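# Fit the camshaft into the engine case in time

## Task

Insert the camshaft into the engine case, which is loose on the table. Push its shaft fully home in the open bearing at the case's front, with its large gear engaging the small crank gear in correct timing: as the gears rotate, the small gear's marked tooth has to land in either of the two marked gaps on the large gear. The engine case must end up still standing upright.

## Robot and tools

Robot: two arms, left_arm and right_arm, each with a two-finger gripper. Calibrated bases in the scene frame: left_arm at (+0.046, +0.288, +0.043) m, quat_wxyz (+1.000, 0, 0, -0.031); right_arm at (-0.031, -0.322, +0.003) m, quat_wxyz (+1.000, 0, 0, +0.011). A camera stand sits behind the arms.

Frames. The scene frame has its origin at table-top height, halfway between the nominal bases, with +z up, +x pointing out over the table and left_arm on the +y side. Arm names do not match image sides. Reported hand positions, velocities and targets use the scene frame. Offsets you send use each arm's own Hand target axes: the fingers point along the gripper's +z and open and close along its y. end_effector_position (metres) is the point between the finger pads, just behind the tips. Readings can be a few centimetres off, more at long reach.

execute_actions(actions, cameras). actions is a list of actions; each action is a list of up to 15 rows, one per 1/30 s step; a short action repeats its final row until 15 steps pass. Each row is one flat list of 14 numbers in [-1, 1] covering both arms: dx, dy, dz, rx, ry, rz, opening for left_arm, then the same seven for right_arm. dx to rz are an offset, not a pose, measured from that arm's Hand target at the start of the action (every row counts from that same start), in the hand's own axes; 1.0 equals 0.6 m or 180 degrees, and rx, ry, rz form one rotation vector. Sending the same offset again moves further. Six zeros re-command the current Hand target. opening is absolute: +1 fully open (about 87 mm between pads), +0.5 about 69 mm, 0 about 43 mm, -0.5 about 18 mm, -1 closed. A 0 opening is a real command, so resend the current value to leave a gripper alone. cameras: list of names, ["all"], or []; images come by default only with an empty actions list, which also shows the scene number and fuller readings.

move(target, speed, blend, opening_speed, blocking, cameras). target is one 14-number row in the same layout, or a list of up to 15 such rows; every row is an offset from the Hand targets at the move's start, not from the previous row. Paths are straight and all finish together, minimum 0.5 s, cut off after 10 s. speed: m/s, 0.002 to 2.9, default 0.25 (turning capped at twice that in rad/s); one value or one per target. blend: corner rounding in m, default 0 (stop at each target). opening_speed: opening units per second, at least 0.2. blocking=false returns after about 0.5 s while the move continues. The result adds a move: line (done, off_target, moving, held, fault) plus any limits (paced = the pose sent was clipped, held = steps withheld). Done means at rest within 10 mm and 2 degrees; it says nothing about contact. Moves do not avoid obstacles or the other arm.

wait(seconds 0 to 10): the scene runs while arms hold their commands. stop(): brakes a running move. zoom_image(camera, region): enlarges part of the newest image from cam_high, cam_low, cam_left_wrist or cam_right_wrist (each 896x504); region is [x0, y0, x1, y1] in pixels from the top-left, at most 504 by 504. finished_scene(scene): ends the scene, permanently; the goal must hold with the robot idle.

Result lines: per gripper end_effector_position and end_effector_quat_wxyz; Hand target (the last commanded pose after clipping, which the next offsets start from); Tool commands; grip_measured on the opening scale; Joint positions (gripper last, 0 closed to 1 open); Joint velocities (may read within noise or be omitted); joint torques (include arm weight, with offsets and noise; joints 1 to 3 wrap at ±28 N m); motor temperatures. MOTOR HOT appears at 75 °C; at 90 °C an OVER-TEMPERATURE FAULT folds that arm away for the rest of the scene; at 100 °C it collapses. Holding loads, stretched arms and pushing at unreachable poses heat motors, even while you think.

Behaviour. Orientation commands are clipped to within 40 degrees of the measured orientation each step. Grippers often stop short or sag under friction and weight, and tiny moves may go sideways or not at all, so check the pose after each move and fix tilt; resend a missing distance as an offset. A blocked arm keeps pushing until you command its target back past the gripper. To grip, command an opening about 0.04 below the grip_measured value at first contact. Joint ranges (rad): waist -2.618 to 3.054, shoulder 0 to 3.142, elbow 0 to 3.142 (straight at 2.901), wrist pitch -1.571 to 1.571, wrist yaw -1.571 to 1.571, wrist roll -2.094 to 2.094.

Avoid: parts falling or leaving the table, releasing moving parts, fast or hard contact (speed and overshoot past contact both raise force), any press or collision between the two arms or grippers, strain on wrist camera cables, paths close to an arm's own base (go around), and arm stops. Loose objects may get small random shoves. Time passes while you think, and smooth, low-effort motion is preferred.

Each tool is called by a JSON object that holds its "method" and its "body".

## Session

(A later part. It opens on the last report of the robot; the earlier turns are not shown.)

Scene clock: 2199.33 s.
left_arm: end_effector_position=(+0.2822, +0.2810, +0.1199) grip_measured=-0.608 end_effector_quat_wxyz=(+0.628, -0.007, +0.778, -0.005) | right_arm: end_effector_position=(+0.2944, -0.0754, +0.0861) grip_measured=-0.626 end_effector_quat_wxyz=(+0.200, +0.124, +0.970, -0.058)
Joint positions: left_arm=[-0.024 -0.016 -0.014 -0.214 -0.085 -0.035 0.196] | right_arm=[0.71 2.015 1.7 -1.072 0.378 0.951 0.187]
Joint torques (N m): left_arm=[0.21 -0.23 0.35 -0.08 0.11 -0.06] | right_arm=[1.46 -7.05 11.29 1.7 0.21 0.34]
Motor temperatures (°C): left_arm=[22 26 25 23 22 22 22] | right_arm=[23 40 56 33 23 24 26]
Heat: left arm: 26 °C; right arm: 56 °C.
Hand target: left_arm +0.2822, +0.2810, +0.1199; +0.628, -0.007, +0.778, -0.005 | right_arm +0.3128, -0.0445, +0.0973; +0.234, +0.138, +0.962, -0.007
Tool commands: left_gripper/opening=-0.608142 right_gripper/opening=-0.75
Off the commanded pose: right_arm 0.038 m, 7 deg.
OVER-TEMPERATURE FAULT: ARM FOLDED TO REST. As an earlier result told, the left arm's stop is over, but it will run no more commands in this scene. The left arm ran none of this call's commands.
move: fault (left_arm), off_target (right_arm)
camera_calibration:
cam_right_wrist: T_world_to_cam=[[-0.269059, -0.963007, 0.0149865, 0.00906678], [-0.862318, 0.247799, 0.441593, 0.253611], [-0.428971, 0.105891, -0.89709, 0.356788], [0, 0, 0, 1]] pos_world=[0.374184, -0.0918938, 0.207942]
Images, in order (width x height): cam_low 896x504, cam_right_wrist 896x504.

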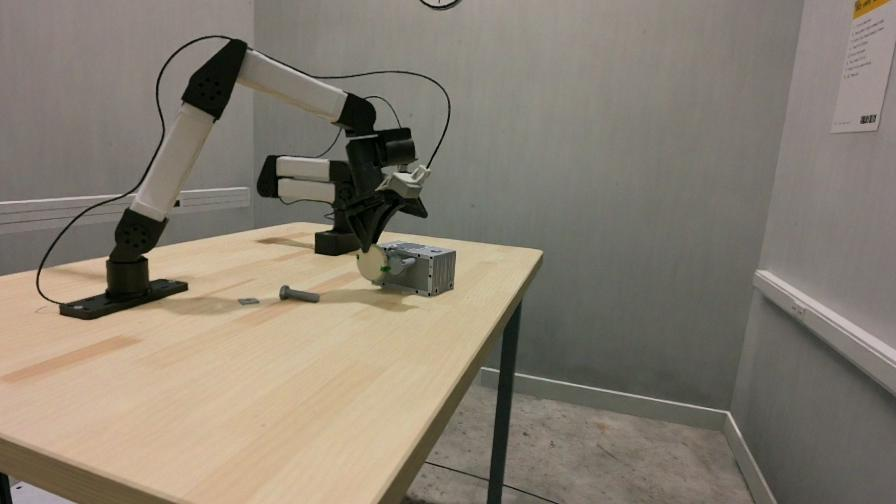

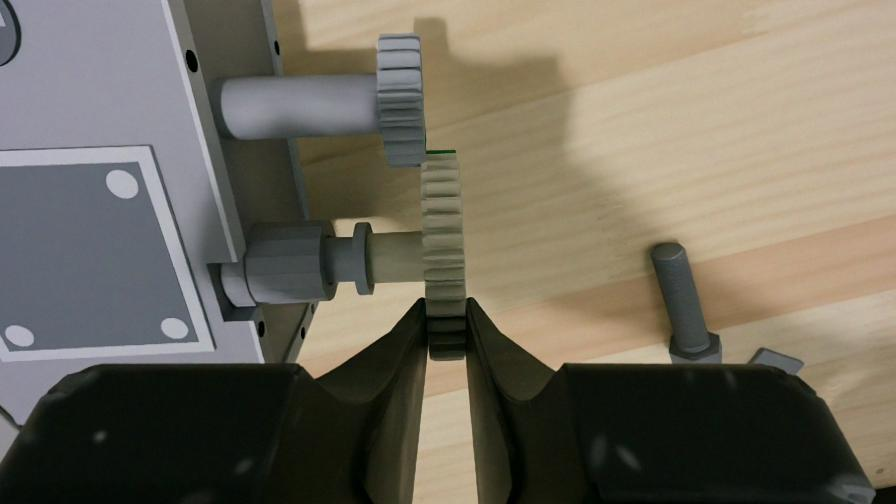

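{"method": "move", "body": {"target": [[0,0,0,0,0,0,-0.6,0,-0.026,0,0,0,0,-0.75],[0,0,0,0,0,0,-0.6,0,-0.026,0,0,-0.017,0,-0.75],[0,0,0,0,0,0,-0.6,0,-0.008,0,0,-0.017,0,-0.75]], "speed": 0.05, "cameras": ["cam_low","cam_right_wrist"]}}

{"method": "zoom_image", "body": {"camera": "cam_low", "region": [350, 240, 410, 285]}}

{"method": "zoom_image", "body": {"camera": "cam_right_wrist", "region": [280, 20, 500, 300]}}

Scene clock: 2216.80 s.
left_arm: end_effector_position=(+0.2822, +0.2810, +0.1199) grip_measured=-0.608 end_effector_quat_wxyz=(+0.628, -0.007, +0.778, -0.005) | right_arm: end_effector_position=(+0.2951, -0.0697, +0.0855) grip_measured=-0.627 end_effector_quat_wxyz=(+0.228, +0.122, +0.965, -0.044)
Joint positions: left_arm=[-0.024 -0.016 -0.014 -0.214 -0.085 -0.035 0.196] | right_arm=[0.731 1.976 1.631 -0.987 0.408 0.955 0.187]
Joint torques (N m): left_arm=[0.2 -0.28 0.08 -0.09 0.17 -0.08] | right_arm=[0.84 -6.84 10.93 1.55 0.45 0.33]
Motor temperatures (°C): left_arm=[22 26 25 23 22 22 22] | right_arm=[23 40 55 34 23 24 26]
Heat: left arm: 26 °C; right arm: 55 °C.
Hand target: left_arm +0.2822, +0.2810, +0.1199; +0.628, -0.007, +0.778, -0.005 | right_arm +0.3115, -0.0492, +0.0970; +0.260, +0.138, +0.956, -0.011
Tool commands: left_gripper/opening=-0.608142 right_gripper/opening=-0.75
Off the commanded pose: right_arm 0.029 m, 6 deg.
OVER-TEMPERATURE FAULT: ARM FOLDED TO REST. As an earlier result told, the left arm's stop is over, but it will run no more commands in this scene. The left arm ran none of this call's commands.
move: fault (left_arm), off_target (right_arm)
camera_calibration:
cam_right_wrist: T_world_to_cam=[[-0.258356, -0.965873, -0.0184747, 0.0142477], [-0.89033, 0.230641, 0.392578, 0.264404], [-0.37492, 0.117874, -0.919533, 0.342677], [0, 0, 0, 1]] pos_world=[0.367564, -0.0876135, 0.211566]
Images, in order (width x height): cam_low 896x504, cam_right_wrist 896x504.

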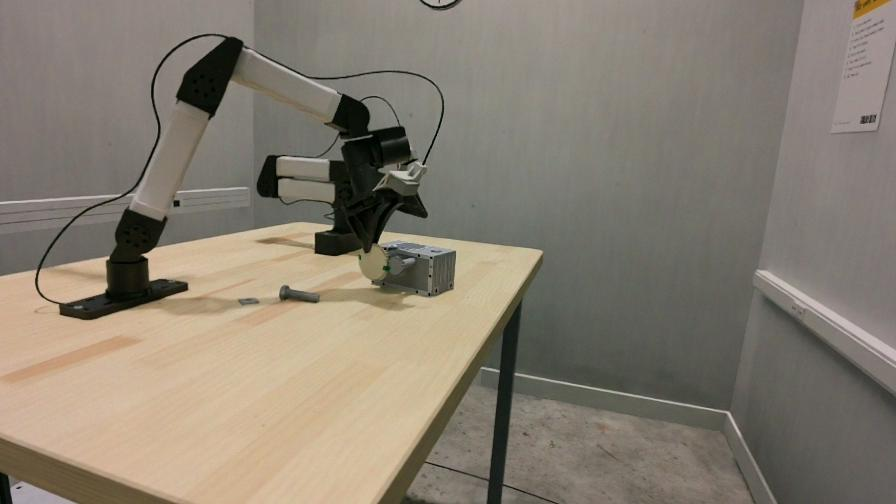

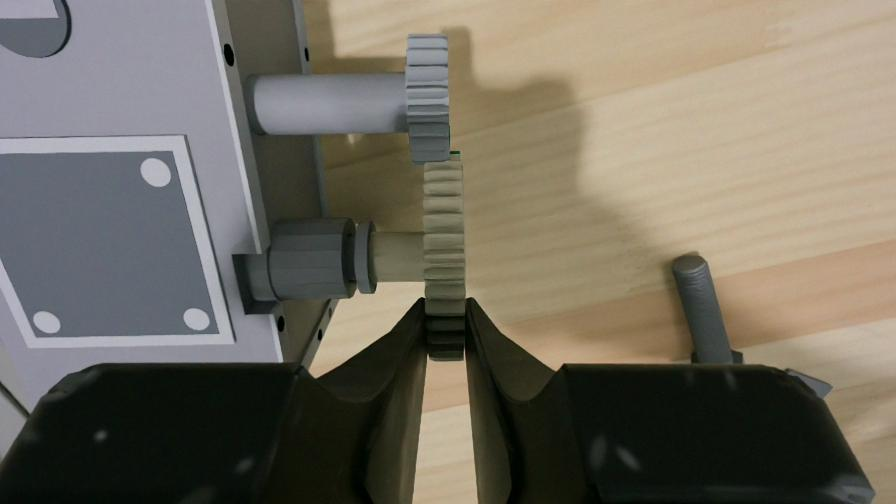

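Scaled by 8.400 from the camera's 896x504 image, which has a finer 1280x720 frame.

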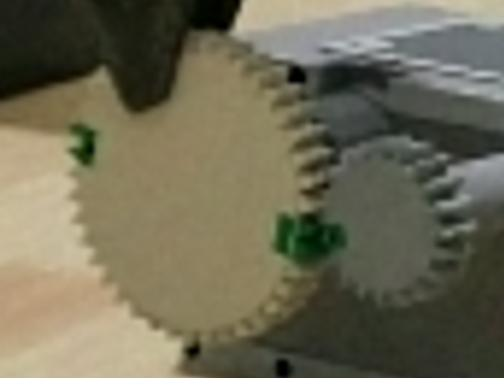

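Scaled by 1.800 from the camera's 896x504 image, which has a finer 1280x720 frame.

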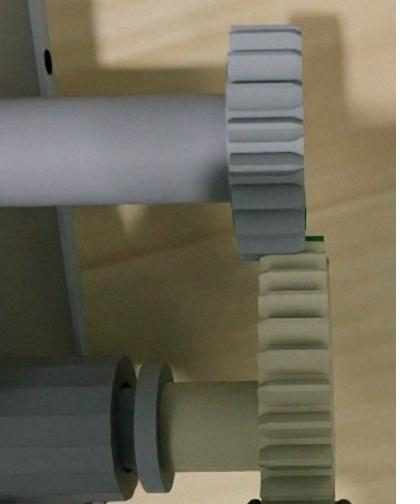

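{"method": "move", "body": {"target": [0,0,0,0,0,0,-0.6,0,0.014,0,0,0,0,-0.75], "speed": 0.04, "cameras": ["cam_low","cam_right_wrist"]}}

{"method": "zoom_image", "body": {"camera": "cam_low", "region": [350, 240, 410, 285]}}

{"method": "zoom_image", "body": {"camera": "cam_right_wrist", "region": [280, 20, 500, 300]}}

Scene clock: 2225.03 s.
left_arm: end_effector_position=(+0.2822, +0.2810, +0.1199) grip_measured=-0.608 end_effector_quat_wxyz=(+0.628, -0.007, +0.778, -0.005) | right_arm: end_effector_position=(+0.2953, -0.0691, +0.0857) grip_measured=-0.627 end_effector_quat_wxyz=(+0.224, +0.123, +0.965, -0.056)
Joint positions: left_arm=[-0.024 -0.016 -0.014 -0.214 -0.085 -0.035 0.196] | right_arm=[0.736 2.003 1.673 -1.029 0.418 0.965 0.187]
Joint torques (N m): left_arm=[0.2 -0.24 0.28 -0.06 0.13 -0.11] | right_arm=[1.32 -6.95 11.14 1.73 0.37 0.34]
Motor temperatures (°C): left_arm=[22 26 25 23 22 22 22] | right_arm=[23 40 57 34 23 24 26]
Heat: left arm: 26 °C; right arm: 57 °C.
Hand target: left_arm +0.2822, +0.2810, +0.1199; +0.628, -0.007, +0.778, -0.005 | right_arm +0.3137, -0.0410, +0.0974; +0.260, +0.138, +0.956, -0.011
Tool commands: left_gripper/opening=-0.608142 right_gripper/opening=-0.75
Off the commanded pose: right_arm 0.036 m, 7 deg.
OVER-TEMPERATURE FAULT: ARM FOLDED TO REST. As an earlier result told, the left arm's stop is over, but it will run no more commands in this scene. The left arm ran none of this call's commands.
move: fault (left_arm), off_target (right_arm)
camera_calibration:
cam_right_wrist: T_world_to_cam=[[-0.264753, -0.964299, 0.00572961, 0.0148532], [-0.884185, 0.24512, 0.397659, 0.263151], [-0.384867, 0.100215, -0.917515, 0.344428], [0, 0, 0, 1]] pos_world=[0.369166, -0.0846978, 0.211288]
Images, in order (width x height): cam_low 896x504, cam_right_wrist 896x504.

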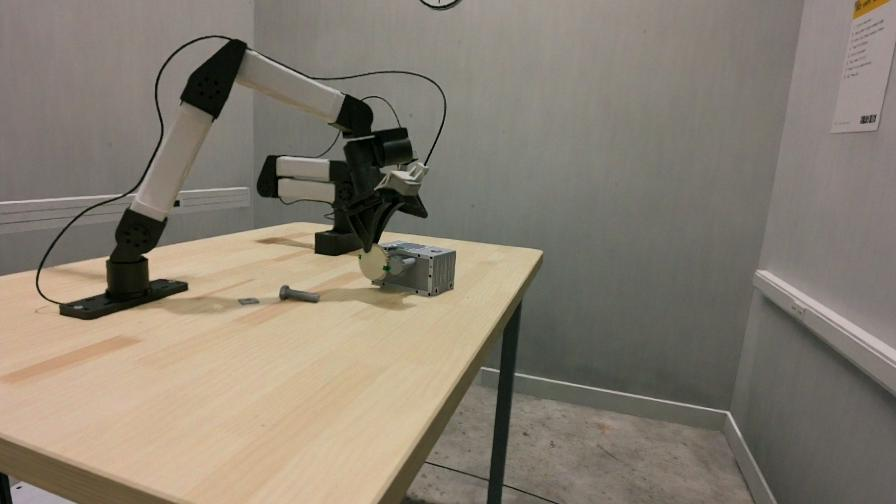

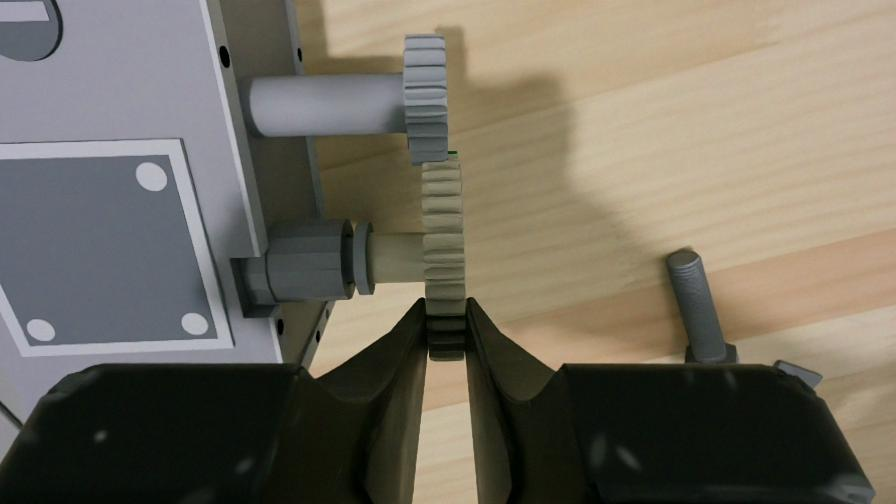

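Scaled by 8.400 from the camera's 896x504 image, which has a finer 1280x720 frame.

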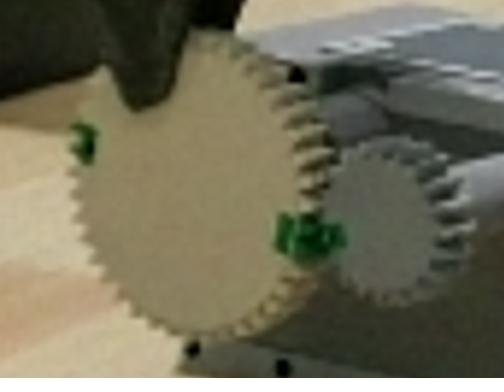

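Scaled by 1.800 from the camera's 896x504 image, which has a finer 1280x720 frame.

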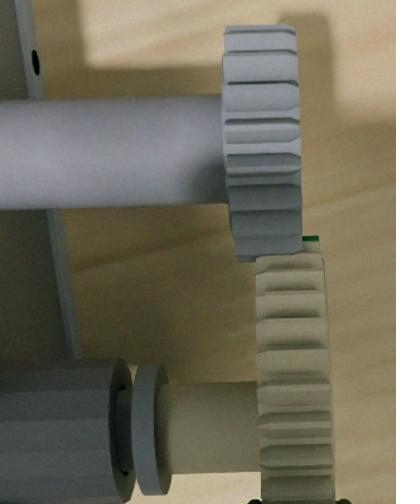

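{"method": "move", "body": {"target": [0,0,0,0,0,0,-0.6,0,-0.0295,-0.001,0,0,0,-0.75], "speed": 0.05}}

{"method": "move", "body": {"target": [0,0,0,0,0,0,-0.6,0,0,0,0,0,0,-0.2], "opening_speed": 0.4, "cameras": ["cam_low","cam_right_wrist"]}}

{"method": "zoom_image", "body": {"camera": "cam_low", "region": [350, 240, 410, 285]}}

Scene clock: 2239.77 s.
left_arm: end_effector_position=(+0.2822, +0.2810, +0.1199) grip_measured=-0.608 end_effector_quat_wxyz=(+0.628, -0.007, +0.778, -0.005) | right_arm: end_effector_position=(+0.2950, -0.0698, +0.0851) grip_measured=-0.627 end_effector_quat_wxyz=(+0.230, +0.123, +0.964, -0.049)
Joint positions: left_arm=[-0.024 -0.016 -0.014 -0.214 -0.085 -0.035 0.196] | right_arm=[0.736 1.981 1.636 -0.994 0.418 0.962 0.187]
Joint torques (N m): left_arm=[0.18 -0.13 0.14 -0.08 0.12 -0.08] | right_arm=[-0.42 -9.58 6.45 1.78 0.32 0.12]
Motor temperatures (°C): left_arm=[22 26 25 23 22 22 22] | right_arm=[23 41 55 35 23 24 26]
Heat: left arm: 26 °C; right arm: 55 °C.
Hand target: left_arm +0.2822, +0.2810, +0.1199; +0.628, -0.007, +0.778, -0.005 | right_arm +0.3087, -0.0581, +0.0971; +0.260, +0.138, +0.956, -0.011
Tool commands: left_gripper/opening=-0.608142 right_gripper/opening=-0.75
Off the commanded pose: right_arm 0.022 m, 6 deg.
OVER-TEMPERATURE FAULT: ARM FOLDED TO REST. As an earlier result told, the left arm's stop is over, but it will run no more commands in this scene. The left arm ran none of this call's commands.
move: fault (left_arm), off_target (right_arm)

Scene clock: 2241.37 s.
left_arm: end_effector_position=(+0.2822, +0.2810, +0.1199) grip_measured=-0.608 end_effector_quat_wxyz=(+0.628, -0.007, +0.778, -0.005) | right_arm: end_effector_position=(+0.3036, -0.0617, +0.0865) grip_measured=-0.200 end_effector_quat_wxyz=(+0.245, +0.128, +0.960, -0.031)
Joint positions: left_arm=[-0.024 -0.016 -0.014 -0.214 -0.085 -0.035 0.196] | right_arm=[0.736 1.981 1.634 -0.943 0.418 0.962 0.4]
Joint torques (N m): left_arm=[0.31 -0.31 0.34 -0.09 0.13 -0.14] | right_arm=[-0.42 -9.51 6.58 1.35 0.32 0.11]
Motor temperatures (°C): left_arm=[22 26 25 23 22 22 22] | right_arm=[23 41 55 34 23 24 26]
Heat: left arm: 26 °C; right arm: 55 °C.
Hand target: left_arm +0.2822, +0.2810, +0.1199; +0.628, -0.007, +0.778, -0.005 | right_arm +0.3087, -0.0581, +0.0971; +0.260, +0.138, +0.956, -0.011
Tool commands: left_gripper/opening=-0.608142 right_gripper/opening=-0.2
Off the commanded pose: right_arm 0.012 m, 3 deg.
OVER-TEMPERATURE FAULT: ARM FOLDED TO REST. As an earlier result told, the left arm's stop is over, but it will run no more commands in this scene. The left arm ran none of this call's commands.
move: fault (left_arm), off_target (right_arm)
camera_calibration:
cam_right_wrist: T_world_to_cam=[[-0.261154, -0.963931, -0.0513412, 0.0280298], [-0.90381, 0.225494, 0.363703, 0.276018], [-0.339008, 0.141385, -0.930099, 0.337343], [0, 0, 0, 1]] pos_world=[0.371149, -0.0829166, 0.214813]
Images, in order (width x height): cam_low 896x504, cam_right_wrist 896x504.

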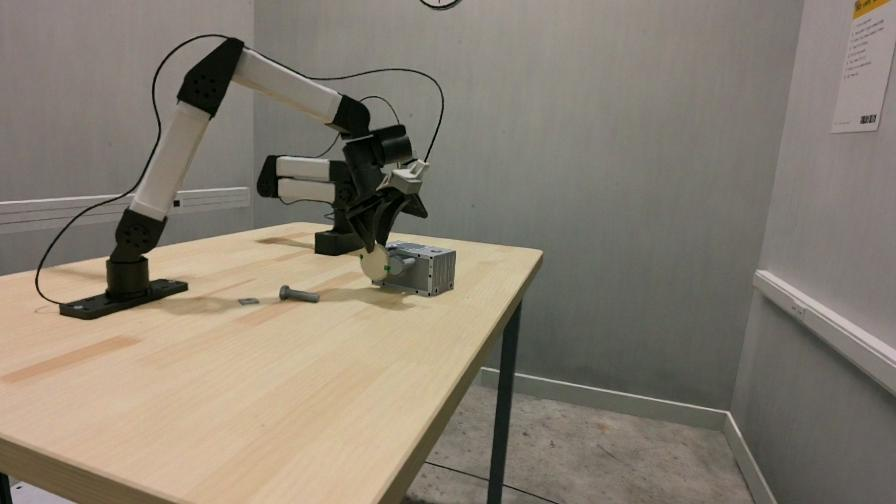

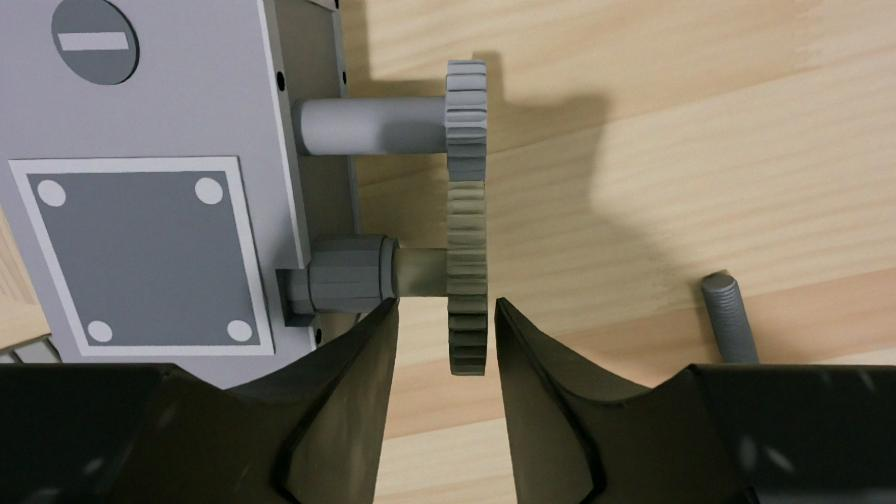

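Scaled by 8.400 from the camera's 896x504 image, which has a finer 1280x720 frame.

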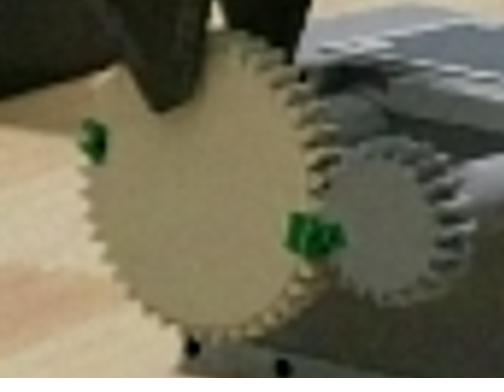

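{"method": "move", "body": {"target": [[0,0,0,0,0,0,-0.6,0,-0.008,0,0,0,0,-0.2],[0,0,0,0,0,0,-0.6,0,-0.008,-0.1,0,0,0,-0.2],[0,0,0,0,0,0,-0.6,0,-0.06,-0.17,0,0,0,-0.2]], "speed": [0.04,0.06,0.1], "cameras": ["cam_high","cam_low","cam_right_wrist"]}}

{"method": "zoom_image", "body": {"camera": "cam_low", "region": [350, 230, 460, 305]}}

{"method": "zoom_image", "body": {"camera": "cam_right_wrist", "region": [200, 100, 600, 400]}}

Scene clock: 2255.70 s.
left_arm: end_effector_position=(+0.2822, +0.2810, +0.1199) grip_measured=-0.608 end_effector_quat_wxyz=(+0.628, -0.007, +0.778, -0.005) | right_arm: end_effector_position=(+0.2504, -0.0808, +0.1731) grip_measured=-0.200 end_effector_quat_wxyz=(+0.248, +0.134, +0.959, -0.015)
Joint positions: left_arm=[-0.024 -0.016 -0.014 -0.214 -0.085 -0.035 0.196] | right_arm=[0.794 1.766 1.696 -1.219 0.421 1.032 0.4]
Joint torques (N m): left_arm=[0.09 -0.18 0.27 -0.08 0.16 -0.13] | right_arm=[0.36 -7.87 7.32 0.91 0.52 0.11]
Heat: left arm: 26 °C; right arm: 53 °C.
Hand target: left_arm +0.2822, +0.2810, +0.1199; +0.628, -0.007, +0.778, -0.005 | right_arm +0.2486, -0.0831, +0.1835; +0.260, +0.138, +0.956, -0.011
Tool commands: left_gripper/opening=-0.608142 right_gripper/opening=-0.2
Off the commanded pose: right_arm 0.011 m, 2 deg.
OVER-TEMPERATURE FAULT: ARM FOLDED TO REST. As an earlier result told, the left arm's stop is over, but it will run no more commands in this scene. The left arm ran none of this call's commands.
move: fault (left_arm), off_target (right_arm)
camera_calibration:
cam_right_wrist: T_world_to_cam=[[-0.264447, -0.960671, -0.0847316, 0.00701038], [-0.906445, 0.217596, 0.361952, 0.200999], [-0.329279, 0.172522, -0.928338, 0.402382], [0, 0, 0, 1]] pos_world=[0.316545, -0.106422, 0.301388]
Images, in order (width x height): cam_high 896x504, cam_low 896x504, cam_right_wrist 896x504.

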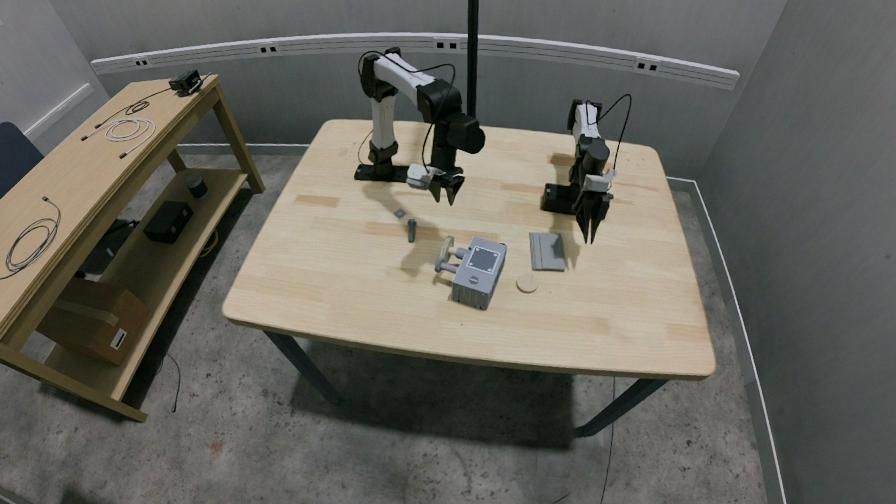

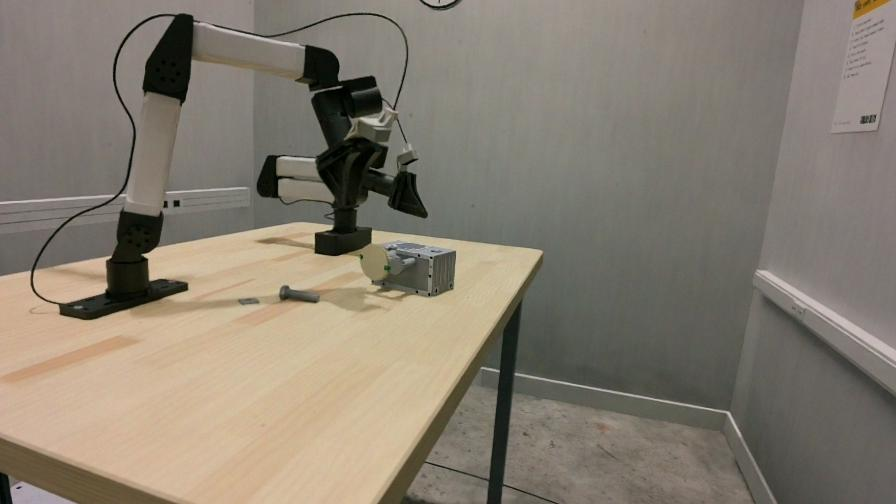

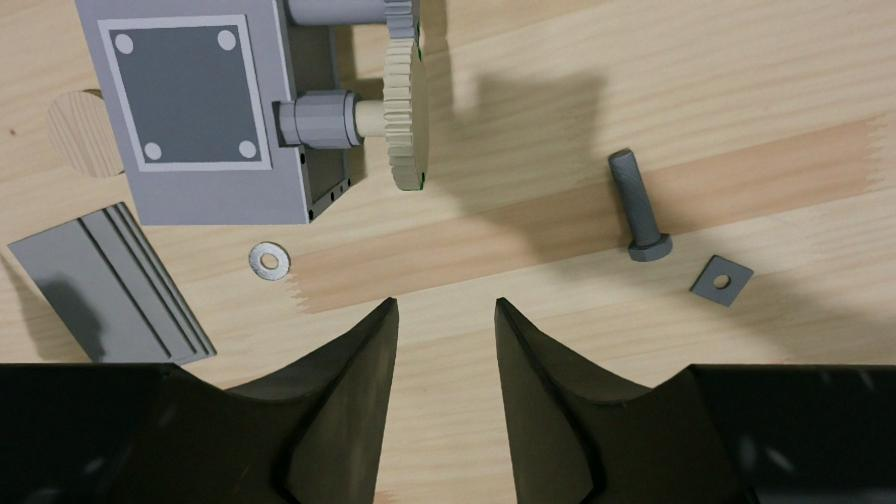

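Scaled by 4.582 from the camera's 896x504 image, which has a finer 1280x720 frame.

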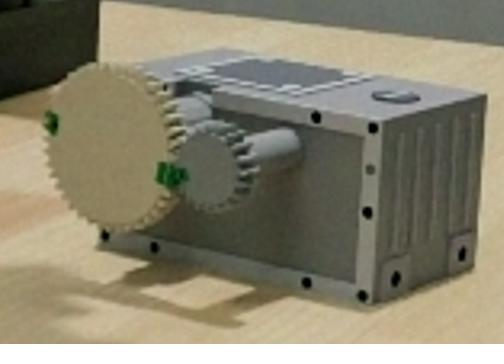

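Scaled by 1.260 from the camera's 896x504 image, which has a finer 1280x720 frame.

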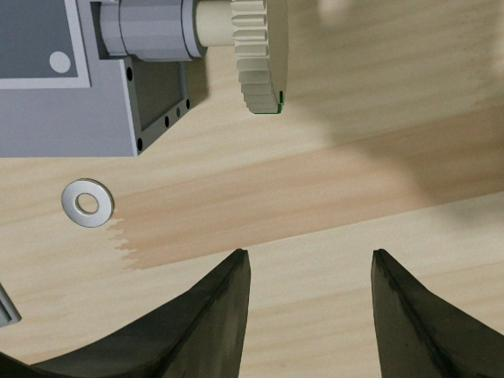

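{"method": "wait", "body": {"seconds": 0, "cameras": ["cam_low","cam_right_wrist"]}}

{"method": "zoom_image", "body": {"camera": "cam_low", "region": [330, 220, 450, 288]}}

{"method": "zoom_image", "body": {"camera": "cam_right_wrist", "region": [240, 0, 480, 220]}}

Scene clock: 2287.23 s.
left_arm: end_effector_position=(+0.2822, +0.2810, +0.1199) grip_measured=-0.608 end_effector_quat_wxyz=(+0.628, -0.007, +0.778, -0.005) | right_arm: end_effector_position=(+0.2503, -0.0809, +0.1731) grip_measured=-0.200 end_effector_quat_wxyz=(+0.248, +0.134, +0.959, -0.015)
Joint positions: left_arm=[-0.024 -0.016 -0.014 -0.214 -0.085 -0.035 0.196] | right_arm=[0.794 1.766 1.696 -1.219 0.421 1.032 0.4]
Joint torques (N m): left_arm=[-0.02 -0.09 0.2 -0.07 0.16 -0.09] | right_arm=[0.38 -7.87 7.3 0.92 0.52 0.11]
Heat: left arm: 26 °C; right arm: 51 °C.
Hand target: left_arm +0.2822, +0.2810, +0.1199; +0.628, -0.007, +0.778, -0.005 | right_arm +0.2486, -0.0831, +0.1835; +0.260, +0.138, +0.956, -0.011
Tool commands: left_gripper/opening=-0.608142 right_gripper/opening=-0.2
Off the commanded pose: right_arm 0.011 m, 2 deg.
OVER-TEMPERATURE FAULT: ARM FOLDED TO REST. As an earlier result told, the left arm's stop is over, but it will run no more commands in this scene.
camera_calibration:
cam_right_wrist: T_world_to_cam=[[-0.26449, -0.960685, -0.0844357, 0.00682905], [-0.906322, 0.217689, 0.362205, 0.200952], [-0.329584, 0.172326, -0.928266, 0.40236], [0, 0, 0, 1]] pos_world=[0.316545, -0.106521, 0.301288]
Images, in order (width x height): cam_low 896x504, cam_right_wrist 896x504.

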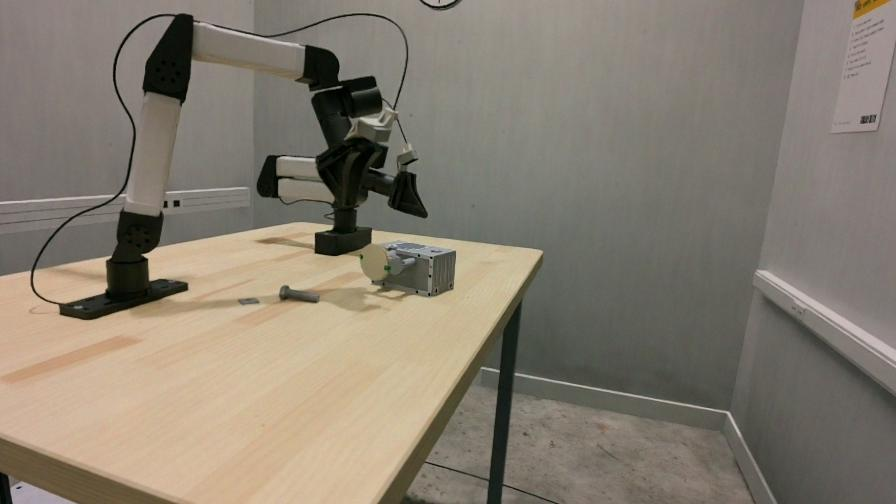

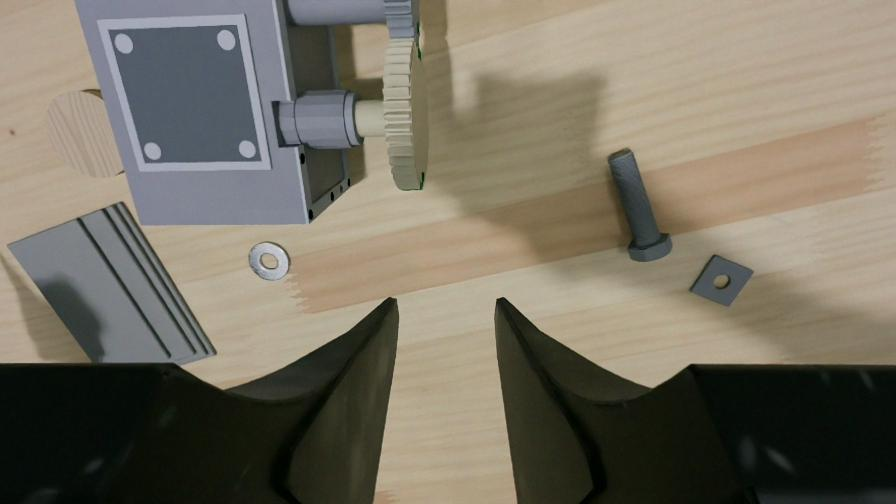

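Scaled by 4.200 from the camera's 896x504 image, which has a finer 1280x720 frame.

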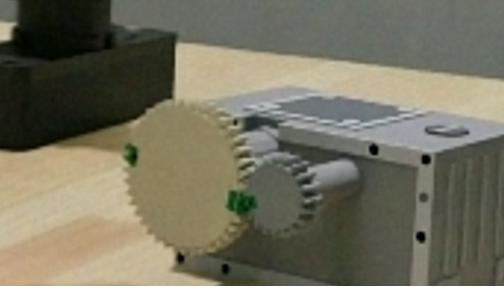

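Scaled by 2.100 from the camera's 896x504 image, which has a finer 1280x720 frame.

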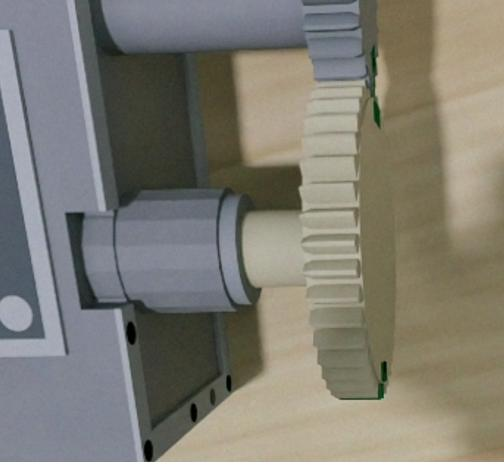

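{"method": "finished_scene", "body": {"scene": 1}}

The scene is finished: the task was done.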